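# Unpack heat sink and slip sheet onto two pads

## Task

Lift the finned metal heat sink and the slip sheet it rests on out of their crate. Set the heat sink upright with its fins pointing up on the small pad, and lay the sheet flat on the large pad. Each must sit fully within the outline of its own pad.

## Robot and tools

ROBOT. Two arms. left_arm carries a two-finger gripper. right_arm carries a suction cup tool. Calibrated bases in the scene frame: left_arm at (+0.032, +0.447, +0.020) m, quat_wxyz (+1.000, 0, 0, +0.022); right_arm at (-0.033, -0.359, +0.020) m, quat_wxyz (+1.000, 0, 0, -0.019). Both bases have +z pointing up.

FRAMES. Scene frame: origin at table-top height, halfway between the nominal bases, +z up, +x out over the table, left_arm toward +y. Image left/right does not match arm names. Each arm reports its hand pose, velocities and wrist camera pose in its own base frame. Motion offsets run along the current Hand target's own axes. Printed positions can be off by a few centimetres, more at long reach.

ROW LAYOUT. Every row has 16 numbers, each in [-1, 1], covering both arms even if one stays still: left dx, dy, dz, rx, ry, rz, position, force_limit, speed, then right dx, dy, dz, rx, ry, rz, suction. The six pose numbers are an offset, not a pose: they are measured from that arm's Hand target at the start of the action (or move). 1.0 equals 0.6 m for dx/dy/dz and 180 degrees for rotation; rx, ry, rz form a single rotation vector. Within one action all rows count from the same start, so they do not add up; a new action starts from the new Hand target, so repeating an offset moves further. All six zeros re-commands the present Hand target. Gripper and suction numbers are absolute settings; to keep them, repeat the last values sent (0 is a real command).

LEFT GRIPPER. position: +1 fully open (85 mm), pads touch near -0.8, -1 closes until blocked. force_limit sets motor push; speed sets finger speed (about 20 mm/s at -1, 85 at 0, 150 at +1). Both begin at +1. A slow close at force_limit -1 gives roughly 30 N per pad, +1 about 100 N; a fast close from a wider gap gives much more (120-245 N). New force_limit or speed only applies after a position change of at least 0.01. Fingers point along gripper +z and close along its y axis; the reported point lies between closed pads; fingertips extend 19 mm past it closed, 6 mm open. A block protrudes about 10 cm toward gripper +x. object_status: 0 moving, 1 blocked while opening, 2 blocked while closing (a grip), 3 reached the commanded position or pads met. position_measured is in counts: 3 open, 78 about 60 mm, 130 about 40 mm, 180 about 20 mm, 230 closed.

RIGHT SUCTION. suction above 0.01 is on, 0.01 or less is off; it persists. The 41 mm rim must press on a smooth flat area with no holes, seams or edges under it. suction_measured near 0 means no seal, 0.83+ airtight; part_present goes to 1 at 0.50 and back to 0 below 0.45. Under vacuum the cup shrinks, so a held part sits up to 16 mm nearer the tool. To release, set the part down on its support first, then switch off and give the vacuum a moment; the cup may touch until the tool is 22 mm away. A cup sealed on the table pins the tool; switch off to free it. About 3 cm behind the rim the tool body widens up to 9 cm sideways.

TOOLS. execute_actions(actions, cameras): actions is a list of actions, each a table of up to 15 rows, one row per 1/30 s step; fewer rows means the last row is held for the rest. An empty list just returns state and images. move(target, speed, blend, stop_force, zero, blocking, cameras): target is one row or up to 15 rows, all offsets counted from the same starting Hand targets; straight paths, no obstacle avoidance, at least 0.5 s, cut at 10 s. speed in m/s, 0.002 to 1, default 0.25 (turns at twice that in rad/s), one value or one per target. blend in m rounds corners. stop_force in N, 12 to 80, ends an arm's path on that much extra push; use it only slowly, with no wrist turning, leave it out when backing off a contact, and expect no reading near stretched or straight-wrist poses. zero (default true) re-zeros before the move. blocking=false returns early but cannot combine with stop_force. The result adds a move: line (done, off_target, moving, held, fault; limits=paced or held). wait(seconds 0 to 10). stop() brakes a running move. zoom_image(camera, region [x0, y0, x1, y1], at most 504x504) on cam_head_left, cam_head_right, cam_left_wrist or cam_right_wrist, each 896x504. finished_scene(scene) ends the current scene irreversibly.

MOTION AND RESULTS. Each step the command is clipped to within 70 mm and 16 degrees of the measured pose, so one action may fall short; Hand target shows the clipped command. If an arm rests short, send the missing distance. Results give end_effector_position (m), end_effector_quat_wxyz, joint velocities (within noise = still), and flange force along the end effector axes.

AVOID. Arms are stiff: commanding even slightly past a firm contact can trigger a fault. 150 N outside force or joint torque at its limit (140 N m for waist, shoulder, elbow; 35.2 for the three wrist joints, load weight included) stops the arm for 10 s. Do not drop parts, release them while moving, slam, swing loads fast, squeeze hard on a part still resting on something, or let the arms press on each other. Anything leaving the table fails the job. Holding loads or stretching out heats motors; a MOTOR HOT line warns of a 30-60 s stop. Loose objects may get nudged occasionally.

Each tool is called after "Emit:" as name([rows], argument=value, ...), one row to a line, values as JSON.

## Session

Emit:
execute_actions(actions=[])

Emit:
zoom_image(camera="cam_head_right", region=[430, 190, 560, 290])

Emit:
zoom_image(camera="cam_head_right", region=[340, 190, 460, 290])

Emit:
zoom_image(camera="cam_head_right", region=[570, 190, 690, 290])

Scene clock: 0.00 s.
left_arm: end_effector_position=(+0.1207, -0.6245, +0.0999) position_measured=3 object_status=3 end_effector_quat_wxyz=(-0.081, +0.952, +0.291, +0.037) | right_arm: end_effector_position=(+0.0271, -0.2689, +0.1539) suction_measured=0.00 part_present=0 end_effector_quat_wxyz=(+0.194, +0.138, +0.644, +0.727)
Joint positions: left_arm=[-1.216 0.679 0.477 -0.083 -1.527 -1.321] | right_arm=[-1.581 0.773 -0.017 -0.687 -2.372 1.153]
Joint velocities: within noise
Flange force (N): no reading
Hand target: left_arm +0.1207, -0.6245, +0.0999; -0.081, +0.952, +0.291, +0.037 | right_arm +0.0271, -0.2689, +0.1539; +0.194, +0.138, +0.644, +0.727

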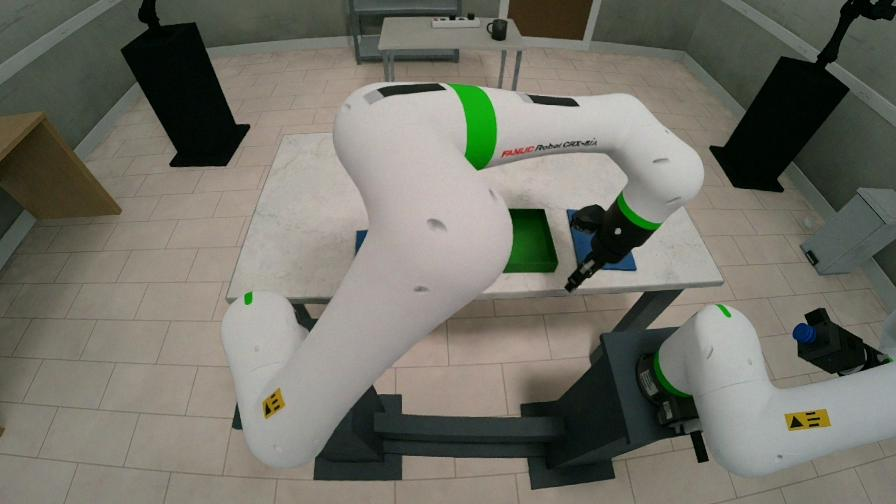

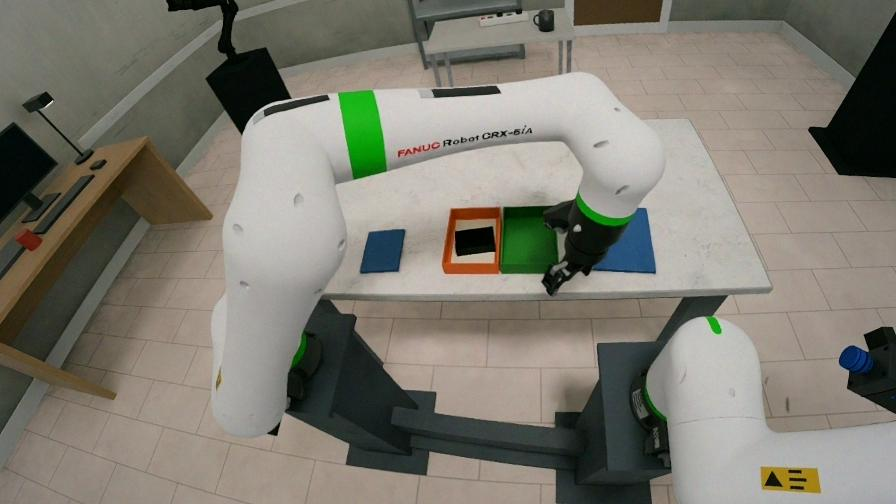

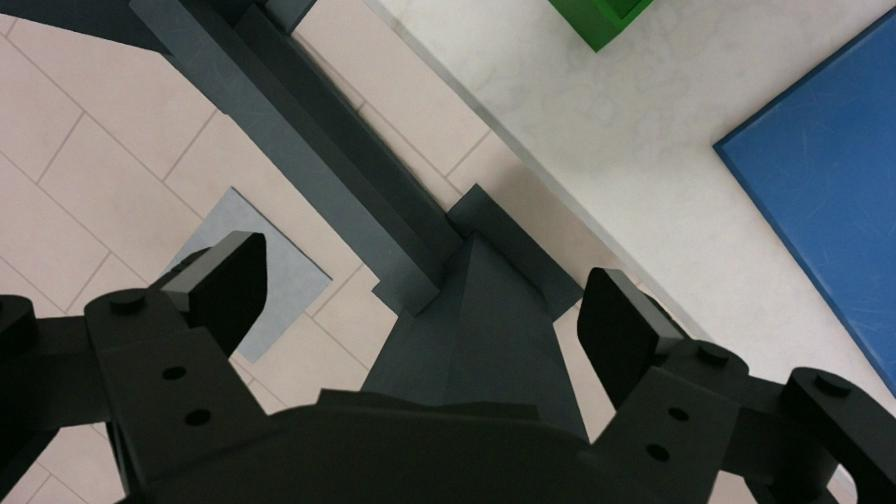

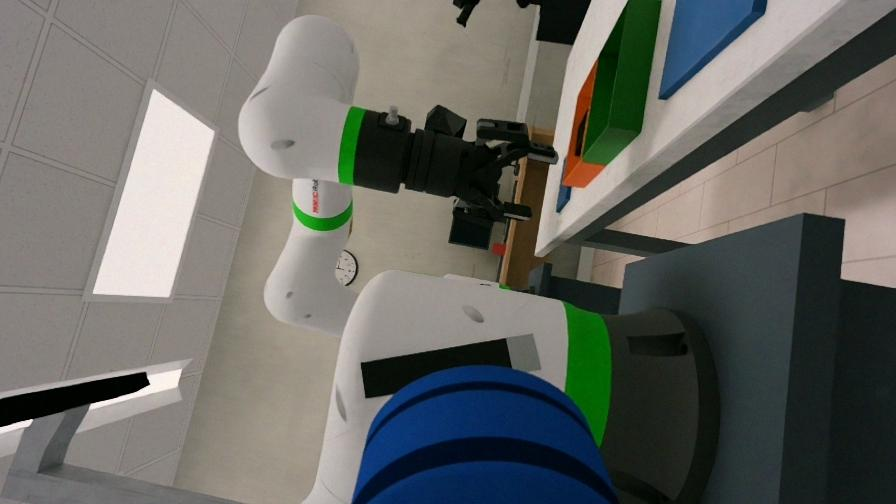

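Scaled by 3.877 from the camera's 896x504 image, which has a finer 1280x720 frame.

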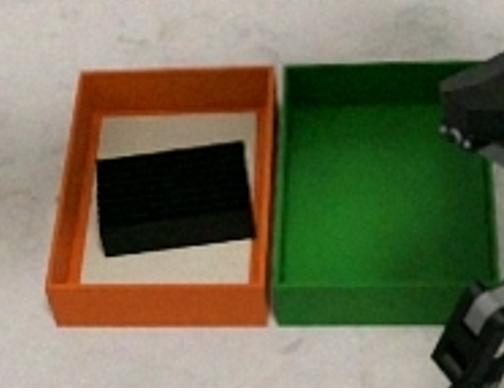

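Scaled by 4.200 from the camera's 896x504 image, which has a finer 1280x720 frame.

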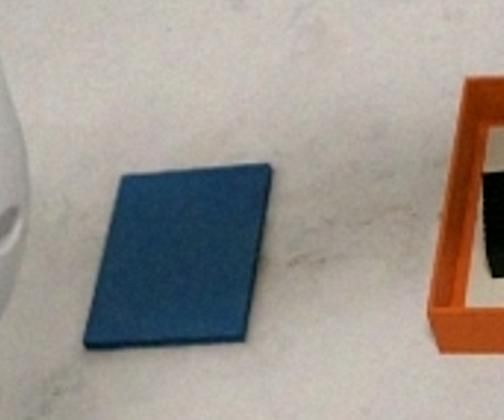

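Scaled by 4.200 from the camera's 896x504 image, which has a finer 1280x720 frame.

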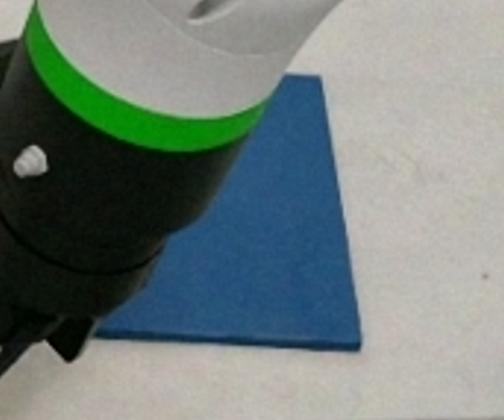

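Emit:
move(target=[0.4813,-0.102,-0.0303,-0.0192,-0.0562,-0.3285,1,-0.8,-1,-0.4827,0.242,0.8572,0.5247,0.1508,-0.109,0], speed=0.35, cameras=["cam_head_right","cam_left_wrist","cam_right_wrist"])

Emit:
zoom_image(camera="cam_left_wrist", region=[200, 0, 640, 360])

Emit:
zoom_image(camera="cam_right_wrist", region=[220, 60, 620, 400])

Scene clock: 6.70 s.
left_arm: end_effector_position=(+0.3248, -0.4192, +0.1599) position_measured=3 object_status=3 end_effector_quat_wxyz=(+0.000, +0.686, +0.727, +0.000) | right_arm: end_effector_position=(+0.5002, +0.0387, +0.3797) suction_measured=0.00 part_present=0 end_effector_quat_wxyz=(+0.000, -0.019, +1.000, +0.000)
Joint positions: left_arm=[-0.664 0.243 -0.017 0 -1.31 -0.849] | right_arm=[0.34 0.154 0.352 0 -1.769 -0.301]
Joint velocities: within noise
Flange force (N): left_arm=[-0.8 -2.8 0.7] | right_arm=[8.2 0.0 3.3]
Hand target: left_arm +0.3248, -0.4191, +0.1599; +0.000, +0.686, +0.727, +0.000 | right_arm +0.5002, +0.0387, +0.3797; +0.000, -0.019, +1.000, +0.000
Off the commanded pose: left_arm 0.000 m, 0 deg | right_arm 0.000 m, 0 deg.
move: done
Images, in order (width x height): cam_head_right 896x504, cam_left_wrist 896x504, cam_right_wrist 896x504.

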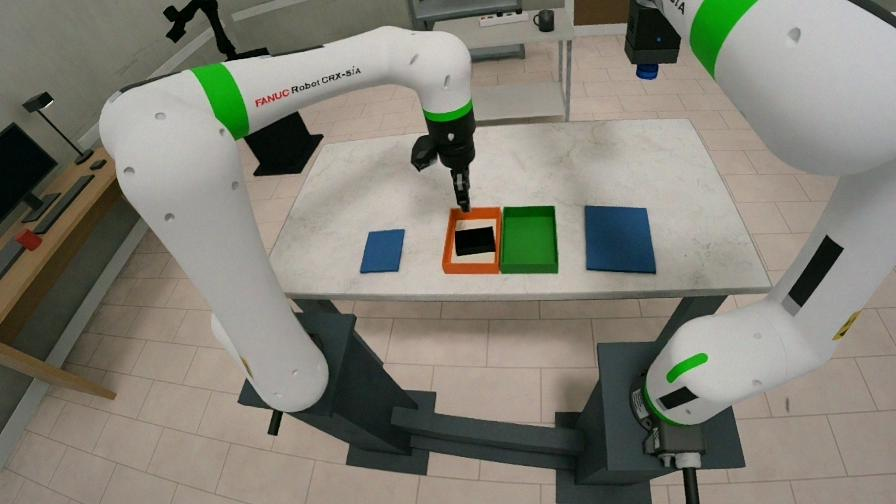

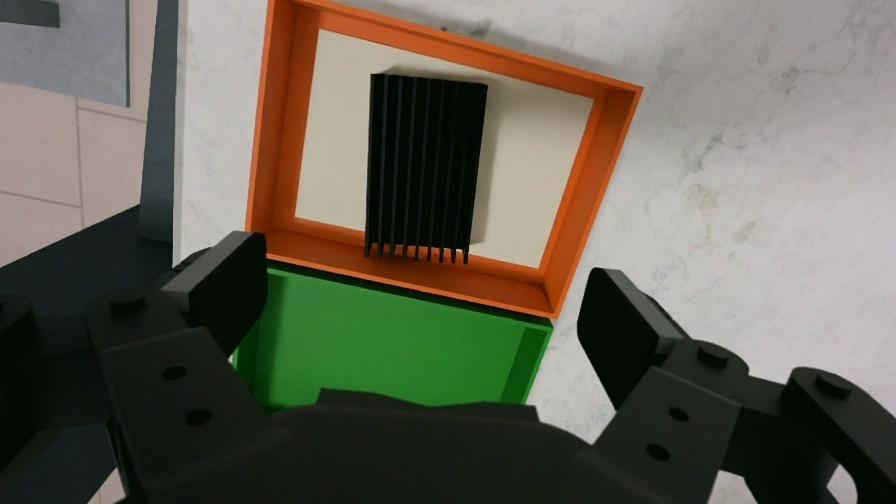

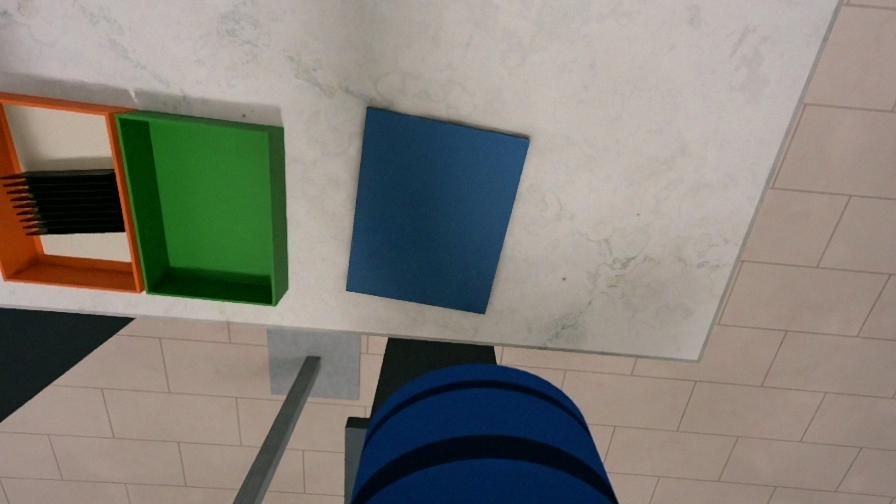

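Scaled by 1.145 from the camera's 896x504 image, which has a finer 1280x720 frame.

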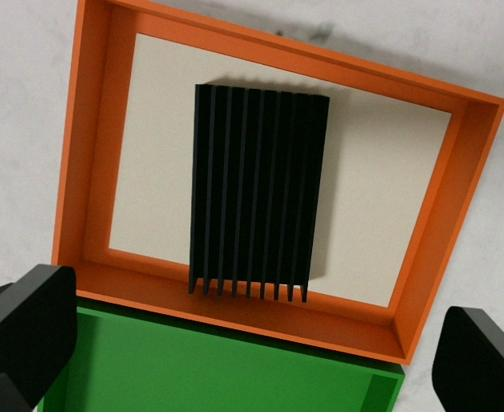

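Scaled by 1.260 from the camera's 896x504 image, which has a finer 1280x720 frame.

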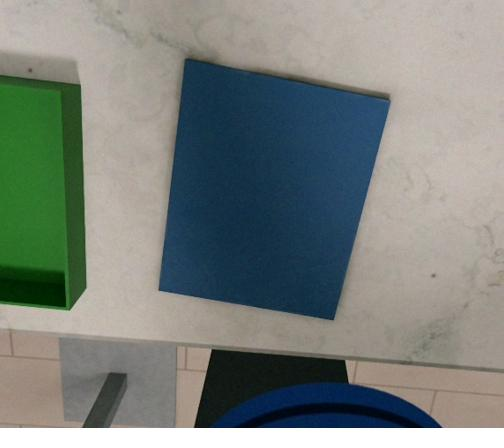

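Emit:
move(target=[-0.0058,-0.0082,0.1832,0,0,-0.0083,1,-0.8,-1,0.1788,0.0655,0.2495,0,0,0.0039,0], speed=0.2, cameras=["cam_left_wrist"])

Scene clock: 10.20 s.
left_arm: end_effector_position=(+0.3202, -0.4229, +0.0500) position_measured=3 object_status=3 end_effector_quat_wxyz=(+0.000, +0.677, +0.736, +0.000) | right_arm: end_effector_position=(+0.3915, +0.0737, +0.2300) suction_measured=0.00 part_present=0 end_effector_quat_wxyz=(+0.000, -0.013, +1.000, +0.000)
Joint positions: left_arm=[-0.675 0.344 -0.163 0 -1.064 -0.811] | right_arm=[0.519 -0.118 -0.275 0 -1.414 -0.492]
Joint velocities: within noise
Flange force (N): left_arm=[-1.3 -2.5 0.2] | right_arm=[7.2 -1.0 0.9]
Hand target: left_arm +0.3201, -0.4229, +0.0500; +0.000, +0.677, +0.736, +0.000 | right_arm +0.3915, +0.0737, +0.2300; +0.000, -0.013, +1.000, +0.000
Off the commanded pose: left_arm 0.000 m, 0 deg | right_arm 0.000 m, 0 deg.
move: done
Images, in order (width x height): cam_left_wrist 896x504.

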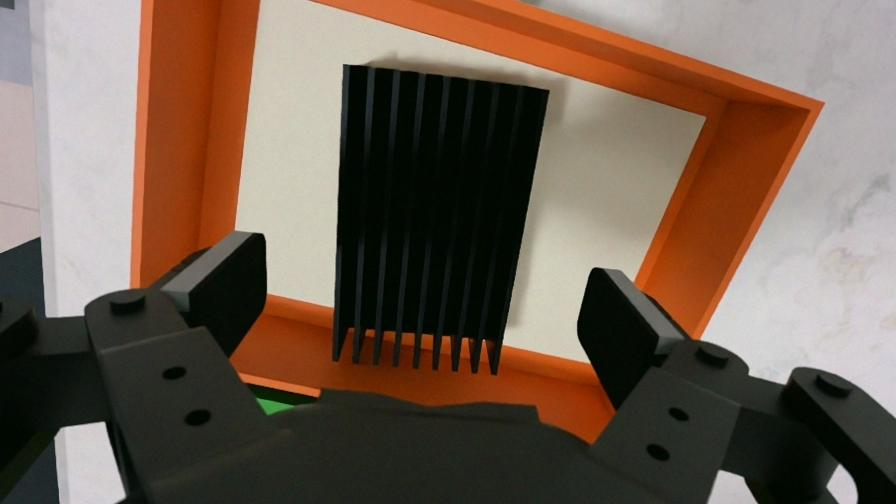

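Emit:
execute_actions(actions=[], cameras=["cam_left_wrist"])

Scene clock: 11.73 s.
left_arm: end_effector_position=(+0.3201, -0.4229, +0.0500) position_measured=3 object_status=3 end_effector_quat_wxyz=(+0.000, +0.677, +0.736, +0.000) | right_arm: end_effector_position=(+0.3915, +0.0737, +0.2300) suction_measured=0.00 part_present=0 end_effector_quat_wxyz=(+0.000, -0.013, +1.000, +0.000)
Joint positions: left_arm=[-0.675 0.344 -0.163 0 -1.064 -0.811] | right_arm=[0.519 -0.118 -0.275 0 -1.414 -0.492]
Joint velocities: within noise
Flange force (N): left_arm=[-1.8 -2.3 -0.3] | right_arm=[6.3 -1.0 0.8]
Hand target: left_arm +0.3201, -0.4229, +0.0500; +0.000, +0.677, +0.736, +0.000 | right_arm +0.3915, +0.0737, +0.2300; +0.000, -0.013, +1.000, +0.000
Off the commanded pose: left_arm 0.000 m, 0 deg | right_arm 0.000 m, 0 deg.
Images, in order (width x height): cam_left_wrist 896x504.

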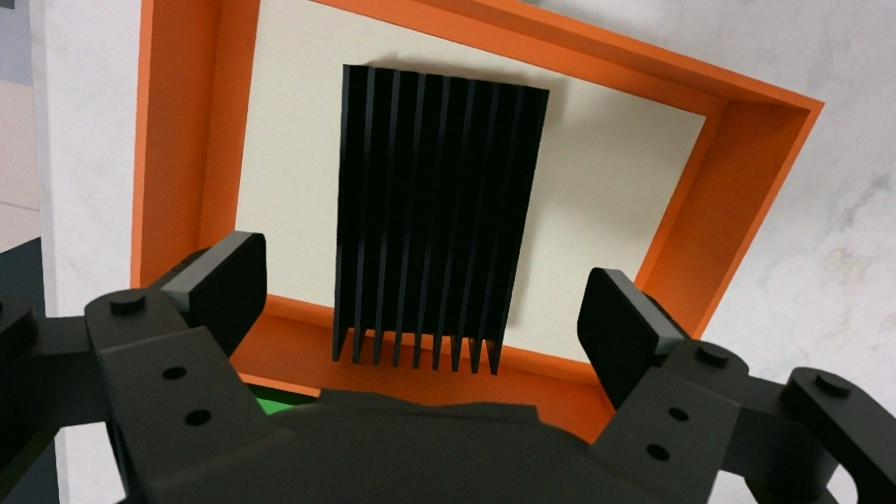

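Emit:
move(target=[-0.001, 0, 0.0725, 0, 0, 0, 1, -0.8, -1, 0, 0, 0, 0, 0, 0, 0], speed=0.06, stop_force=15, cameras=["cam_left_wrist"])

Emit:
execute_actions([
  [[0,0,0,0,0,0,-1,-0.8,-1,0,0,0,0,0,0,0]],
], cameras=["cam_left_wrist"])

Scene clock: 13.40 s.
left_arm: end_effector_position=(+0.3202, -0.4235, +0.0065) position_measured=3 object_status=3 end_effector_quat_wxyz=(+0.000, +0.677, +0.736, +0.000) | right_arm: end_effector_position=(+0.3915, +0.0737, +0.2300) suction_measured=0.00 part_present=0 end_effector_quat_wxyz=(+0.000, -0.013, +1.000, +0.000)
Joint positions: left_arm=[-0.676 0.402 -0.2 0 -0.969 -0.811] | right_arm=[0.519 -0.118 -0.275 0 -1.414 -0.492]
Joint velocities: within noise
Flange force (N): left_arm=[-1.5 -2.4 -0.4] | right_arm=[6.8 -0.9 0.9]
Hand target: left_arm +0.3202, -0.4235, +0.0065; +0.000, +0.677, +0.736, +0.000 | right_arm +0.3915, +0.0737, +0.2300; +0.000, -0.013, +1.000, +0.000
Off the commanded pose: left_arm 0.000 m, 0 deg | right_arm 0.000 m, 0 deg.
move: done
Images, in order (width x height): cam_left_wrist 896x504.

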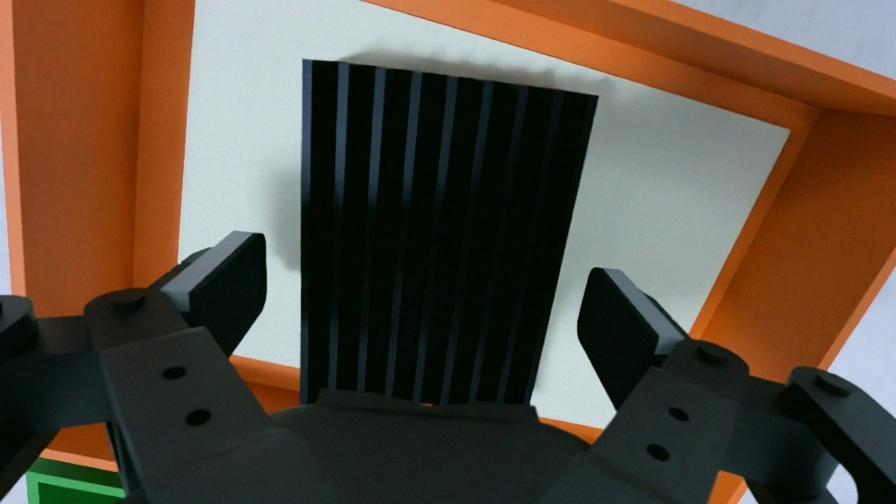

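Scene clock: 15.10 s.
left_arm: end_effector_position=(+0.3202, -0.4235, +0.0065) position_measured=78 object_status=2 end_effector_quat_wxyz=(+0.000, +0.677, +0.736, +0.000) | right_arm: end_effector_position=(+0.3915, +0.0737, +0.2300) suction_measured=0.00 part_present=0 end_effector_quat_wxyz=(+0.000, -0.013, +1.000, +0.000)
Joint positions: left_arm=[-0.676 0.402 -0.2 0 -0.969 -0.811] | right_arm=[0.519 -0.118 -0.275 0 -1.414 -0.492]
Joint velocities: within noise
Flange force (N): left_arm=[-1.7 -1.8 -7.2] | right_arm=[6.9 -0.9 0.5]
Hand target: left_arm +0.3202, -0.4235, +0.0065; +0.000, +0.677, +0.736, +0.000 | right_arm +0.3915, +0.0737, +0.2300; +0.000, -0.013, +1.000, +0.000
Off the commanded pose: left_arm 0.000 m, 0 deg | right_arm 0.000 m, 0 deg.
Images, in order (width x height): cam_left_wrist 896x504.

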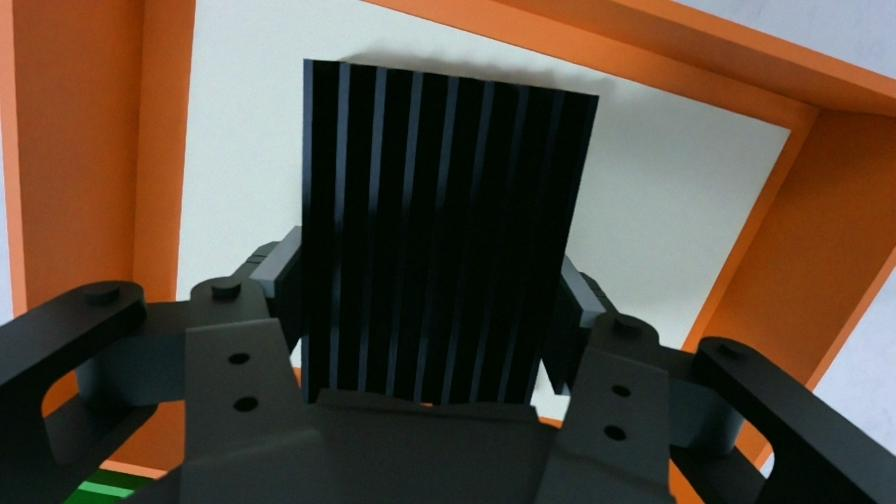

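Emit:
move([
  [0, 0, -0.0333, 0, 0, 0, -1, -0.8, -1, 0, 0, 0, 0, 0, 0, 0],
  [0, 0, -0.15, 0, 0, 0, -1, -0.8, -1, 0, 0, 0, 0, 0, 0, 0],
  [0.1258, 0.0815, -0.3225, 0, 0, -0.47, -1, -0.8, -1, 0.0025, 0.2, 0, 0, 0, 0, 0],
], speed=[0.05, 0.2, 0.4], blend=[0.005, 0.02, 0], cameras=["cam_left_wrist", "cam_right_wrist", "cam_head_right"])

Scene clock: 18.73 s.
left_arm: end_effector_position=(+0.3626, -0.3441, +0.2001) position_measured=78 object_status=2 end_effector_quat_wxyz=(+0.000, +0.005, +1.000, +0.000) | right_arm: end_effector_position=(+0.3867, +0.1937, +0.2299) suction_measured=0.00 part_present=0 end_effector_quat_wxyz=(+0.000, -0.013, +1.000, +0.000)
Joint positions: left_arm=[-0.496 0.146 -0.036 0 -1.388 0.486] | right_arm=[0.77 -0.028 -0.192 0 -1.408 -0.743]
Joint velocities: within noise
Flange force (N): left_arm=[2.9 -1.2 2.6] | right_arm=[6.6 -3.0 0.4]
Hand target: left_arm +0.3626, -0.3442, +0.2000; +0.000, +0.005, +1.000, +0.000 | right_arm +0.3868, +0.1937, +0.2299; +0.000, -0.013, +1.000, +0.000
Off the commanded pose: left_arm 0.000 m, 0 deg | right_arm 0.000 m, 0 deg.
move: done
Images, in order (width x height): cam_head_right 896x504, cam_left_wrist 896x504, cam_right_wrist 896x504.

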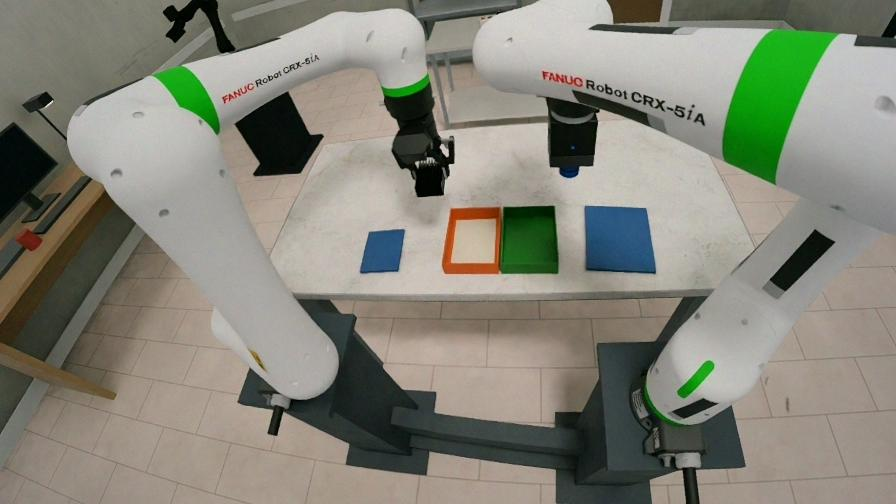

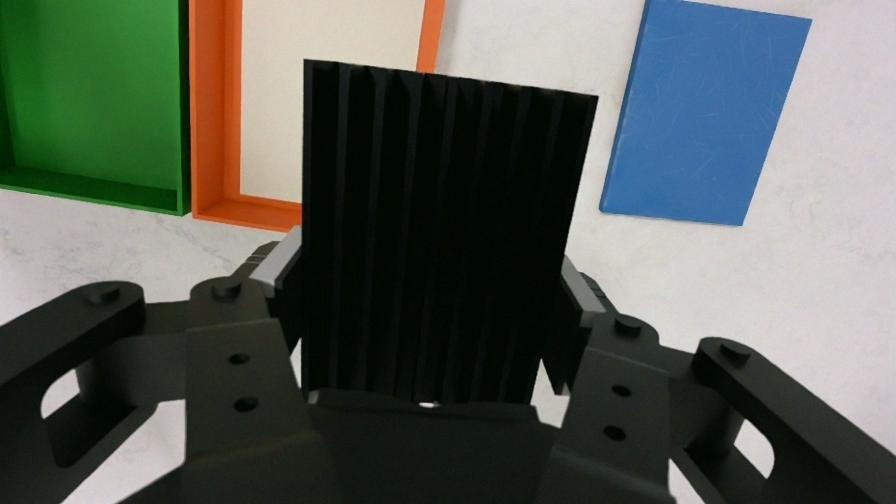

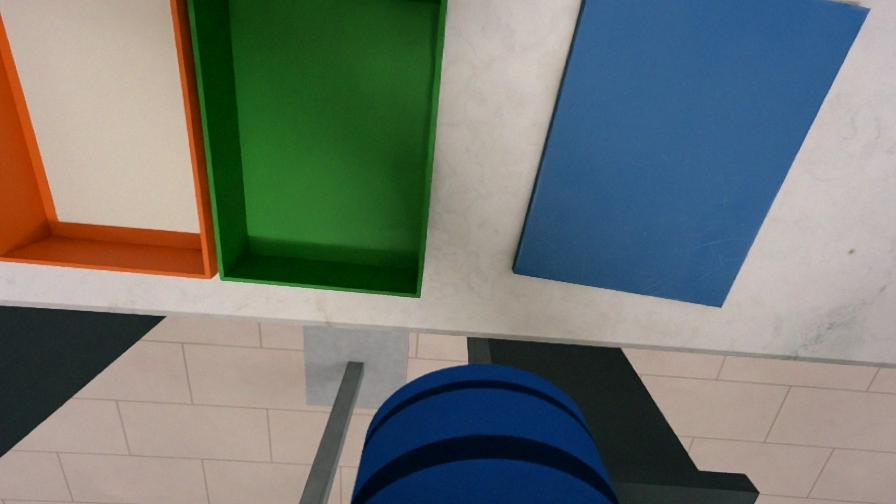

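Emit:
zoom_image(camera="cam_left_wrist", region=[570, 0, 870, 260])

Emit:
zoom_image(camera="cam_right_wrist", region=[0, 0, 230, 290])

Scaled by 1.680 from the camera's 896x504 image, which has a finer 1280x720 frame.

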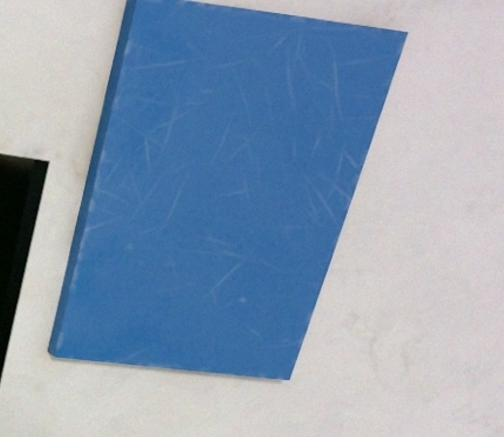

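Scaled by 1.738 from the camera's 896x504 image, which has a finer 1280x720 frame.

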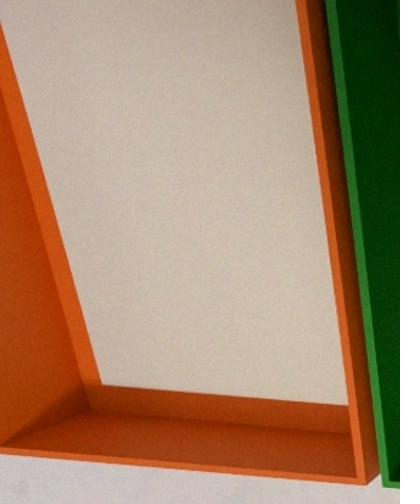

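Emit:
move([
  [0.0657, 0.2958, 0.02, 0, 0, -0.004, -1, -0.8, -1, 0.0048, 0.3168, 0.05, 0, 0, 0, 0],
  [0.0657, 0.2958, 0.3035, 0, 0, -0.004, -1, -0.8, -1, 0.0048, 0.3168, 0.2, 0, 0, 0, 0],
], speed=[0.4, 0.3], blend=[0.03, 0], cameras=["cam_left_wrist", "cam_right_wrist", "cam_head_left"])

Scene clock: 22.90 s.
left_arm: end_effector_position=(+0.3250, -0.1663, +0.0179) position_measured=78 object_status=2 end_effector_quat_wxyz=(+0.000, -0.001, +1.000, +0.000) | right_arm: end_effector_position=(+0.3788, +0.3836, +0.1098) suction_measured=0.00 part_present=0 end_effector_quat_wxyz=(+0.000, -0.013, +1.000, +0.000)
Joint positions: left_arm=[-0.109 0.005 -0.658 0 -0.908 0.111] | right_arm=[1.035 0.318 -0.088 0 -1.166 -1.009]
Joint velocities: within noise
Flange force (N): left_arm=[1.9 -4.0 1.5] | right_arm=[6.3 -5.8 -2.2]
Hand target: left_arm +0.3250, -0.1663, +0.0179; +0.000, -0.001, +1.000, +0.000 | right_arm +0.3788, +0.3835, +0.1098; +0.000, -0.013, +1.000, +0.000
Off the commanded pose: left_arm 0.000 m, 0 deg | right_arm 0.000 m, 0 deg.
move: done
Images, in order (width x height): cam_head_left 896x504, cam_left_wrist 896x504, cam_right_wrist 896x504.

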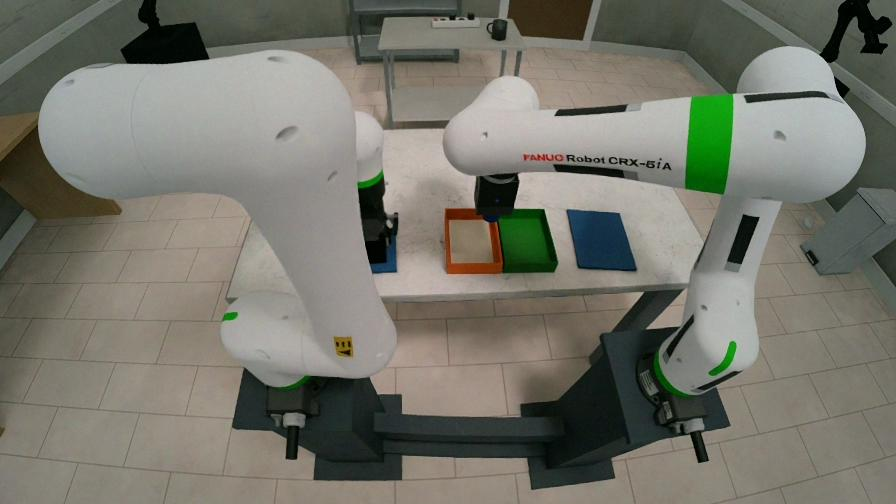

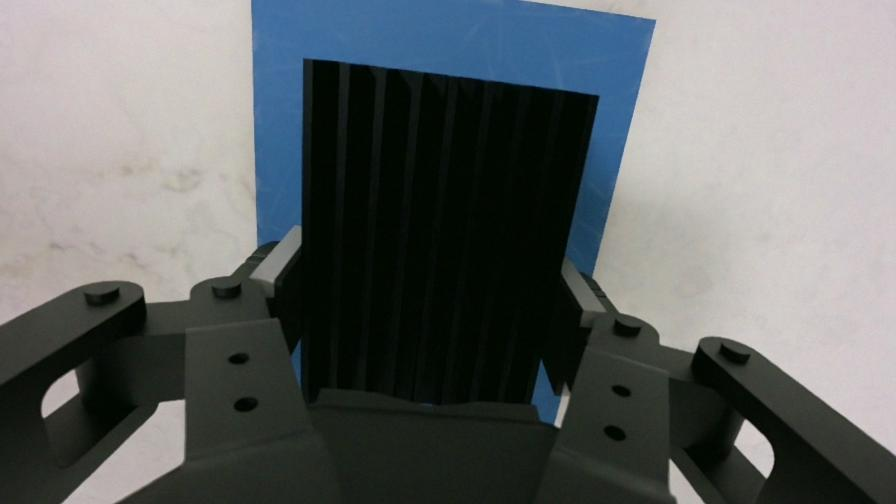

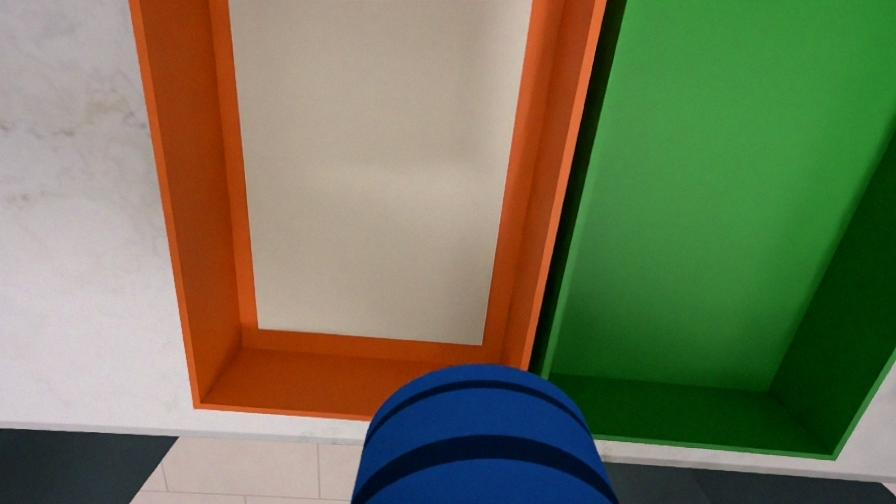

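Emit:
move([
  [0, 0, 0.0067, 0, 0, 0, -1, -0.8, -1, 0, 0, 0, 0, 0, 0, 0],
  [0, 0, 0.02, 0, 0, 0, -1, -0.8, -1, 0, 0, 0, 0, 0, 0, 0],
], speed=[0.04, 0.006], blend=[0.001, 0], stop_force=12, cameras=["cam_left_wrist"])

Scene clock: 25.73 s.
left_arm: end_effector_position=(+0.3250, -0.1663, +0.0108) position_measured=78 object_status=2 end_effector_quat_wxyz=(+0.000, -0.001, +1.000, +0.000) | right_arm: end_effector_position=(+0.3788, +0.3835, +0.1098) suction_measured=0.00 part_present=0 end_effector_quat_wxyz=(+0.000, -0.013, +1.000, +0.000)
Joint positions: left_arm=[-0.109 0.019 -0.665 0 -0.887 0.111] | right_arm=[1.035 0.318 -0.088 0 -1.166 -1.009]
Joint velocities: within noise
Flange force (N): left_arm=[4.9 0.4 -22.5] | right_arm=[6.1 -5.5 -2.2]
Hand target: left_arm +0.3250, -0.1663, +0.0108; +0.000, -0.001, +1.000, +0.000 (not the last commanded pose) | right_arm +0.3788, +0.3835, +0.1098; +0.000, -0.013, +1.000, +0.000
Off the commanded pose: left_arm 0.005 m, 0 deg | right_arm 0.000 m, 0 deg.
move: contact (left_arm); path passed 1 of 2 targets
Images, in order (width x height): cam_left_wrist 896x504.

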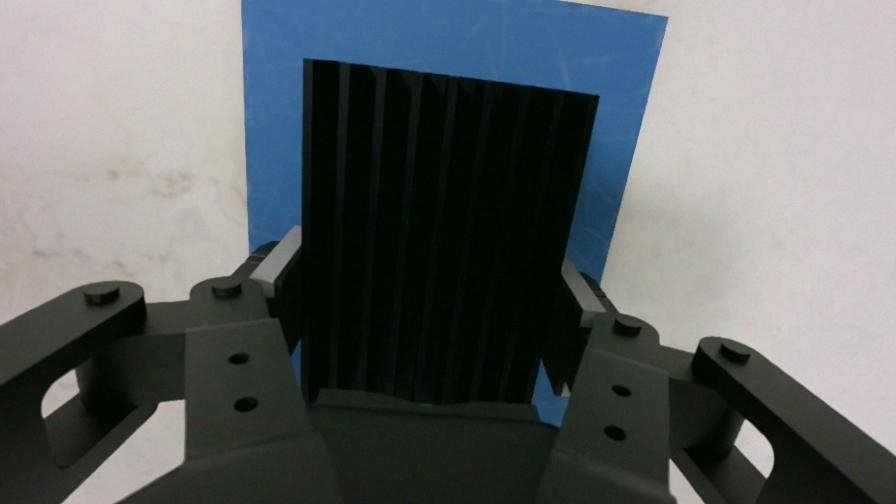

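Emit:
execute_actions([
  [[0,0,-0.0007,0,0,0,1,-0.8,-0.3,0,0,0,0,0,0,0]],
], cameras=["cam_left_wrist"])

Emit:
move([
  [0, 0, -0.0333, 0, 0, 0, 1, -0.8, -0.3, 0, 0, 0, 0, 0, 0, 0],
  [0, 0, -0.18, 0, 0, 0, 1, -0.8, -0.3, 0, 0.0, 0, 0, 0, 0, 0],
  [-0.05, 0.08, -0.3, 0, 0, 0, 1, -0.8, -0.3, 0.004, 0.0617, 0, 0, 0, 0, 0],
], speed=[0.07, 0.3, 0.3], blend=[0.01, 0.03, 0], cameras=["cam_left_wrist", "cam_right_wrist"])

Scene clock: 26.80 s.
left_arm: end_effector_position=(+0.3250, -0.1663, +0.0112) position_measured=3 object_status=0 end_effector_quat_wxyz=(+0.000, -0.001, +1.000, +0.000) | right_arm: end_effector_position=(+0.3788, +0.3835, +0.1098) suction_measured=0.00 part_present=0 end_effector_quat_wxyz=(+0.000, -0.013, +1.000, +0.000)
Joint positions: left_arm=[-0.109 0.018 -0.664 0 -0.888 0.111] | right_arm=[1.035 0.318 -0.088 0 -1.166 -1.009]
Joint velocities: within noise
Flange force (N): left_arm=[0.8 -3.9 -0.1] | right_arm=[6.2 -5.5 -1.9]
Hand target: left_arm +0.3250, -0.1663, +0.0112; +0.000, -0.001, +1.000, +0.000 | right_arm +0.3788, +0.3835, +0.1098; +0.000, -0.013, +1.000, +0.000
Off the commanded pose: left_arm 0.000 m, 0 deg | right_arm 0.000 m, 0 deg.
Images, in order (width x height): cam_left_wrist 896x504.

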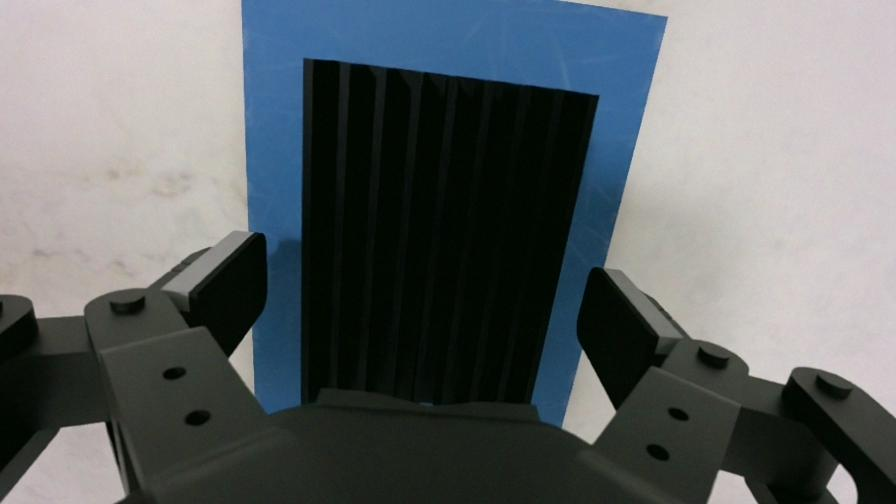

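Scene clock: 28.13 s.
left_arm: end_effector_position=(+0.3548, -0.1183, +0.1912) position_measured=3 object_status=3 end_effector_quat_wxyz=(+0.000, -0.001, +1.000, +0.000) | right_arm: end_effector_position=(+0.3754, +0.4205, +0.1098) suction_measured=0.00 part_present=0 end_effector_quat_wxyz=(+0.000, -0.013, +1.000, +0.000)
Joint positions: left_arm=[0.033 -0.174 -0.373 0 -1.371 -0.031] | right_arm=[1.075 0.375 -0.01 0 -1.186 -1.048]
Joint velocities: within noise
Flange force (N): left_arm=[0.8 -3.8 0.4] | right_arm=[6.3 -5.9 -2.1]
Hand target: left_arm +0.3549, -0.1182, +0.1913; +0.000, -0.001, +1.000, +0.000 | right_arm +0.3754, +0.4205, +0.1098; +0.000, -0.013, +1.000, +0.000
Off the commanded pose: left_arm 0.000 m, 0 deg | right_arm 0.000 m, 0 deg.
move: done
Images, in order (width x height): cam_left_wrist 896x504, cam_right_wrist 896x504.

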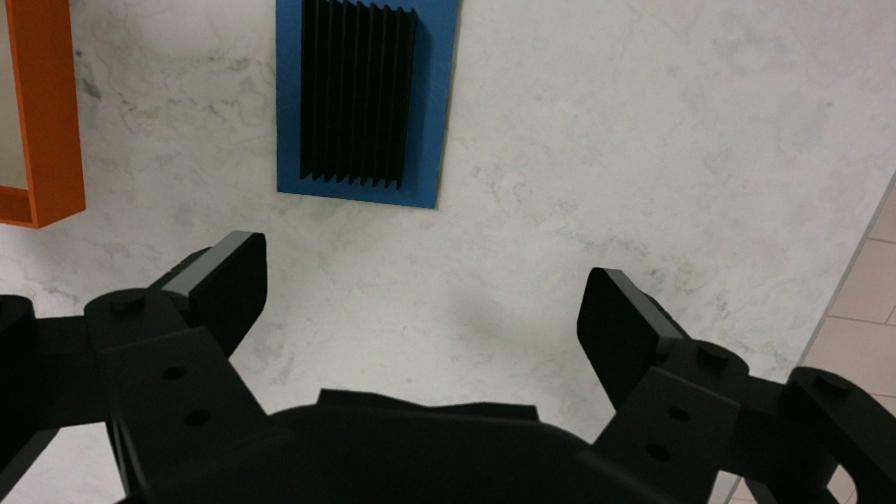

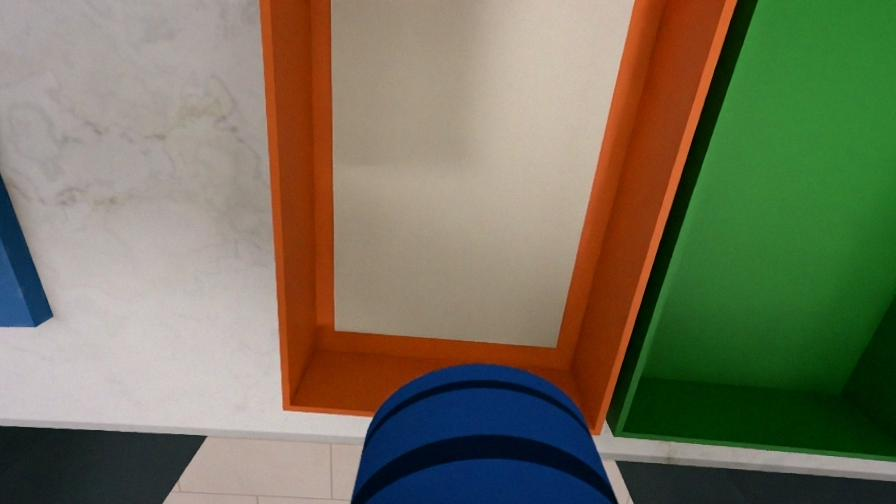

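Emit:
move([
  [0, 0, 0, 0, 0, 0, 1, -0.8, -0.3, 0.0008, 0.0025, 0.158, 0, 0, 0, 1],
  [0, 0, 0, 0, 0, 0, 1, -0.8, -0.3, 0.0008, 0.0025, 0.213, 0, 0, 0, 1],
], speed=[0.15, 0.04], blend=[0.005, 0], cameras=["cam_right_wrist"])

Scene clock: 31.17 s.
left_arm: end_effector_position=(+0.3549, -0.1182, +0.1913) position_measured=3 object_status=3 end_effector_quat_wxyz=(+0.000, -0.001, +1.000, +0.000) | right_arm: end_effector_position=(+0.3748, +0.4219, -0.0180) suction_measured=0.91 part_present=1 end_effector_quat_wxyz=(+0.000, -0.013, +1.000, +0.000)
Joint positions: left_arm=[0.033 -0.174 -0.373 0 -1.371 -0.031] | right_arm=[1.077 0.532 -0.121 0 -0.918 -1.05]
Joint velocities: within noise
Flange force (N): left_arm=[1.1 -3.8 0.6] | right_arm=[6.1 -6.0 -4.6]
Hand target: left_arm +0.3549, -0.1182, +0.1913; +0.000, -0.001, +1.000, +0.000 | right_arm +0.3748, +0.4219, -0.0180; +0.000, -0.013, +1.000, +0.000
Off the commanded pose: left_arm 0.000 m, 0 deg | right_arm 0.000 m, 0 deg.
move: done
Images, in order (width x height): cam_right_wrist 896x504.

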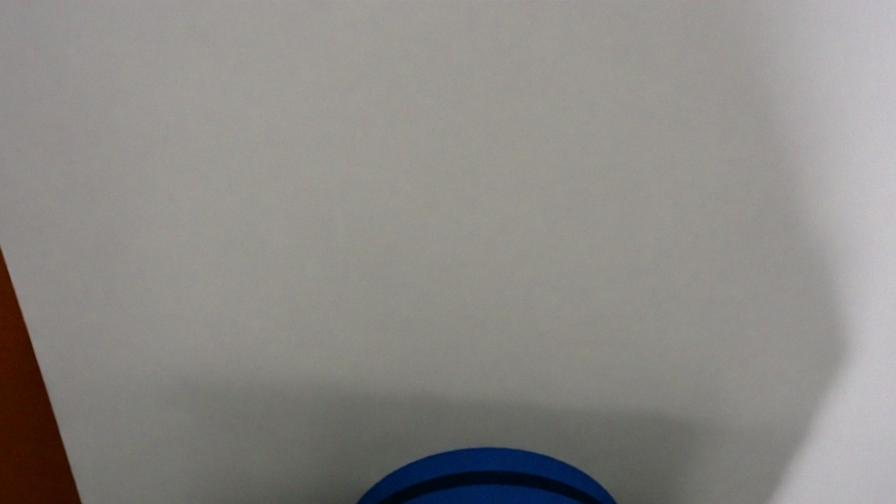

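Emit:
move([
  [0, 0, 0, 0, 0, 0, 1, -0.8, -0.3, 0, 0, -0.0333, 0, 0, 0, 1],
  [0, 0, 0, 0, 0, 0, 1, -0.8, -0.3, 0, 0, -0.1467, 0, 0, 0, 1],
  [0, 0, 0, 0, 0, 0, 1, -0.8, -0.3, -0.0195, -0.6157, -0.1467, 0, 0, 0.027, 1],
  [0, 0, 0, 0, 0, 0, 1, -0.8, -0.3, -0.0195, -0.6157, 0.001, 0, 0, 0.027, 1],
], speed=[0.06, 0.2, 0.35, 0.15], blend=[0.005, 0.02, 0.03, 0], cameras=["cam_right_wrist", "cam_head_right", "cam_head_left"])

Scene clock: 35.40 s.
left_arm: end_effector_position=(+0.3549, -0.1182, +0.1913) position_measured=3 object_status=3 end_effector_quat_wxyz=(+0.000, -0.001, +1.000, +0.000) | right_arm: end_effector_position=(+0.3963, +0.0530, -0.0185) suction_measured=0.93 part_present=1 end_effector_quat_wxyz=(+0.000, +0.029, +1.000, +0.000)
Joint positions: left_arm=[0.033 -0.174 -0.373 0 -1.371 -0.031] | right_arm=[0.464 0.198 -0.609 0 -0.765 -0.523]
Joint velocities: within noise
Flange force (N): left_arm=[1.1 -3.8 1.2] | right_arm=[5.6 -1.0 -5.2]
Hand target: left_arm +0.3549, -0.1182, +0.1913; +0.000, -0.001, +1.000, +0.000 | right_arm +0.3964, +0.0529, -0.0184; +0.000, +0.029, +1.000, +0.000
Off the commanded pose: left_arm 0.000 m, 0 deg | right_arm 0.000 m, 0 deg.
move: done
Images, in order (width x height): cam_head_left 896x504, cam_head_right 896x504, cam_right_wrist 896x504.

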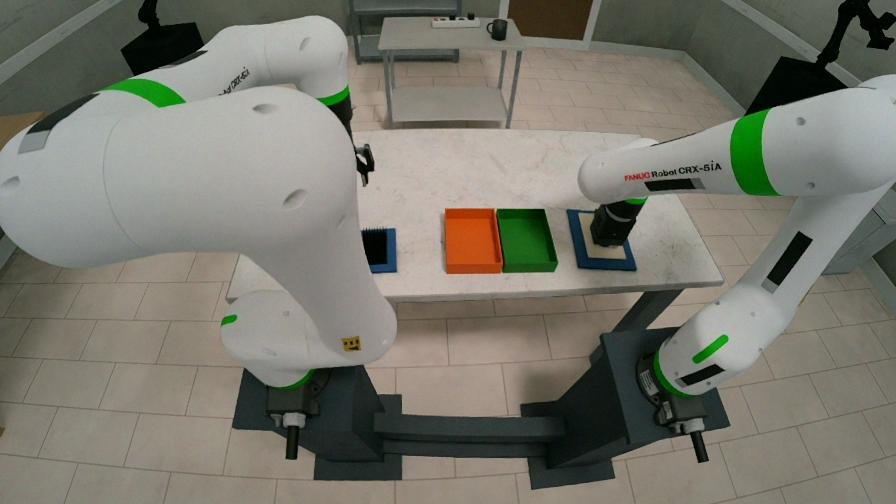

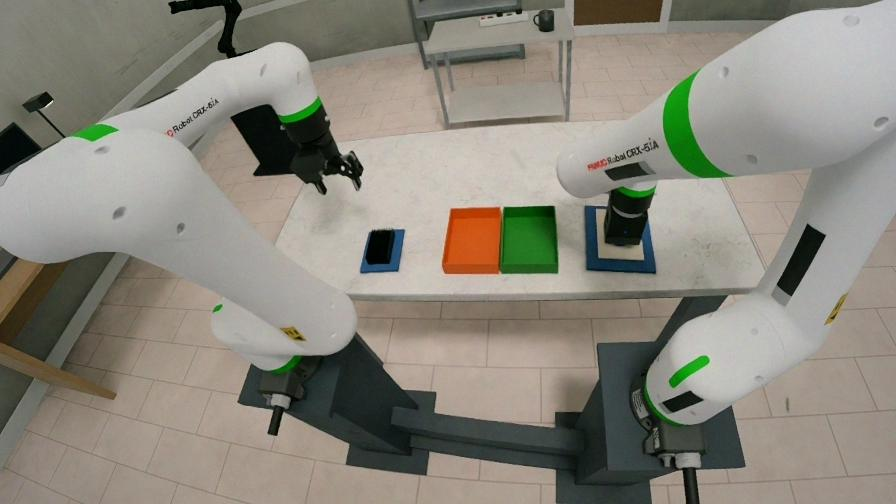

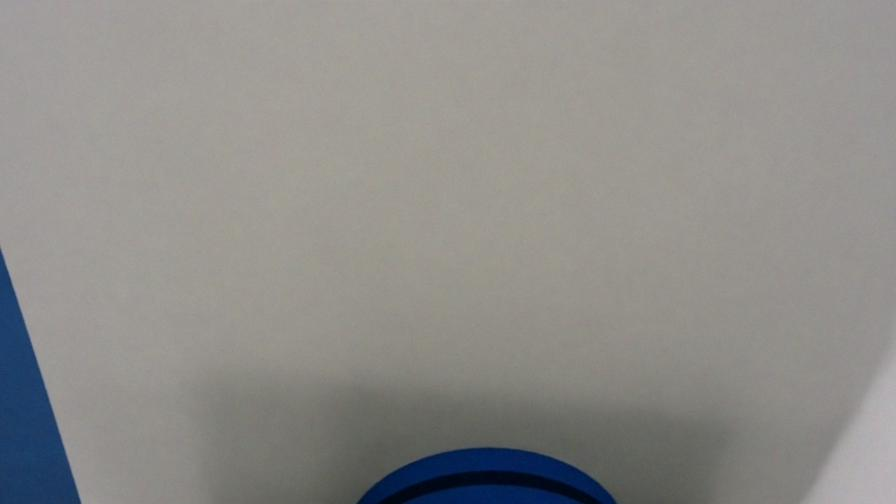

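Emit:
move(target=[0, 0, 0, 0, 0, 0, 1, -0.8, -0.3, 0, 0, 0.014, 0, 0, 0, 1], speed=0.006, stop_force=12, cameras=["cam_right_wrist"])

Emit:
zoom_image(camera="cam_head_right", region=[330, 180, 700, 300])

Scene clock: 37.17 s.
left_arm: end_effector_position=(+0.3549, -0.1182, +0.1913) position_measured=3 object_status=3 end_effector_quat_wxyz=(+0.000, -0.001, +1.000, +0.000) | right_arm: end_effector_position=(+0.3964, +0.0529, -0.0242) suction_measured=0.93 part_present=1 end_effector_quat_wxyz=(+0.000, +0.029, +1.000, +0.000)
Joint positions: left_arm=[0.033 -0.174 -0.373 0 -1.371 -0.031] | right_arm=[0.464 0.211 -0.612 0.001 -0.748 -0.523]
Joint velocities: within noise
Flange force (N): left_arm=[1.1 -4.1 0.9] | right_arm=[11.5 -0.6 -27.4]
Hand target: left_arm +0.3549, -0.1182, +0.1913; +0.000, -0.001, +1.000, +0.000 | right_arm +0.3964, +0.0529, -0.0242; +0.000, +0.029, +1.000, +0.000 (not the last commanded pose)
Off the commanded pose: left_arm 0.000 m, 0 deg | right_arm 0.003 m, 0 deg.
move: contact (right_arm)
Images, in order (width x height): cam_right_wrist 896x504.

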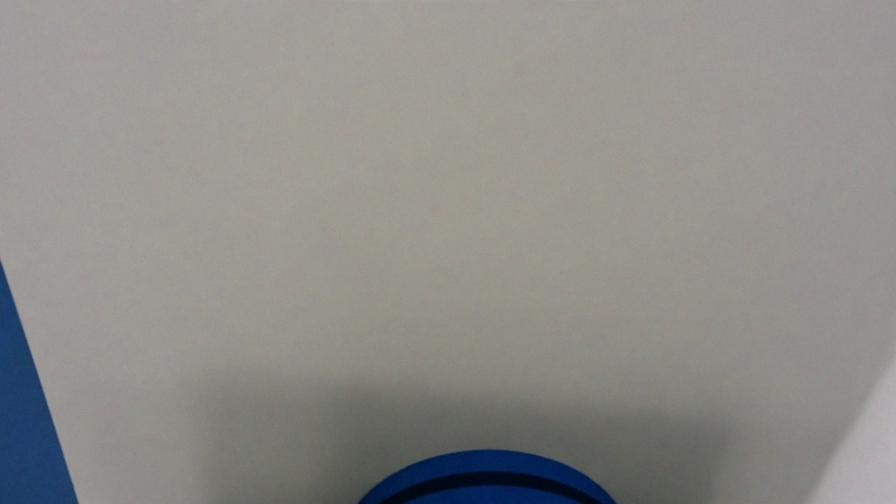

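This scene's latest camera images include none from cam_head_right. They are from: cam_right_wrist. cam_head_right's image comes with the result of a call that names it in "cameras".


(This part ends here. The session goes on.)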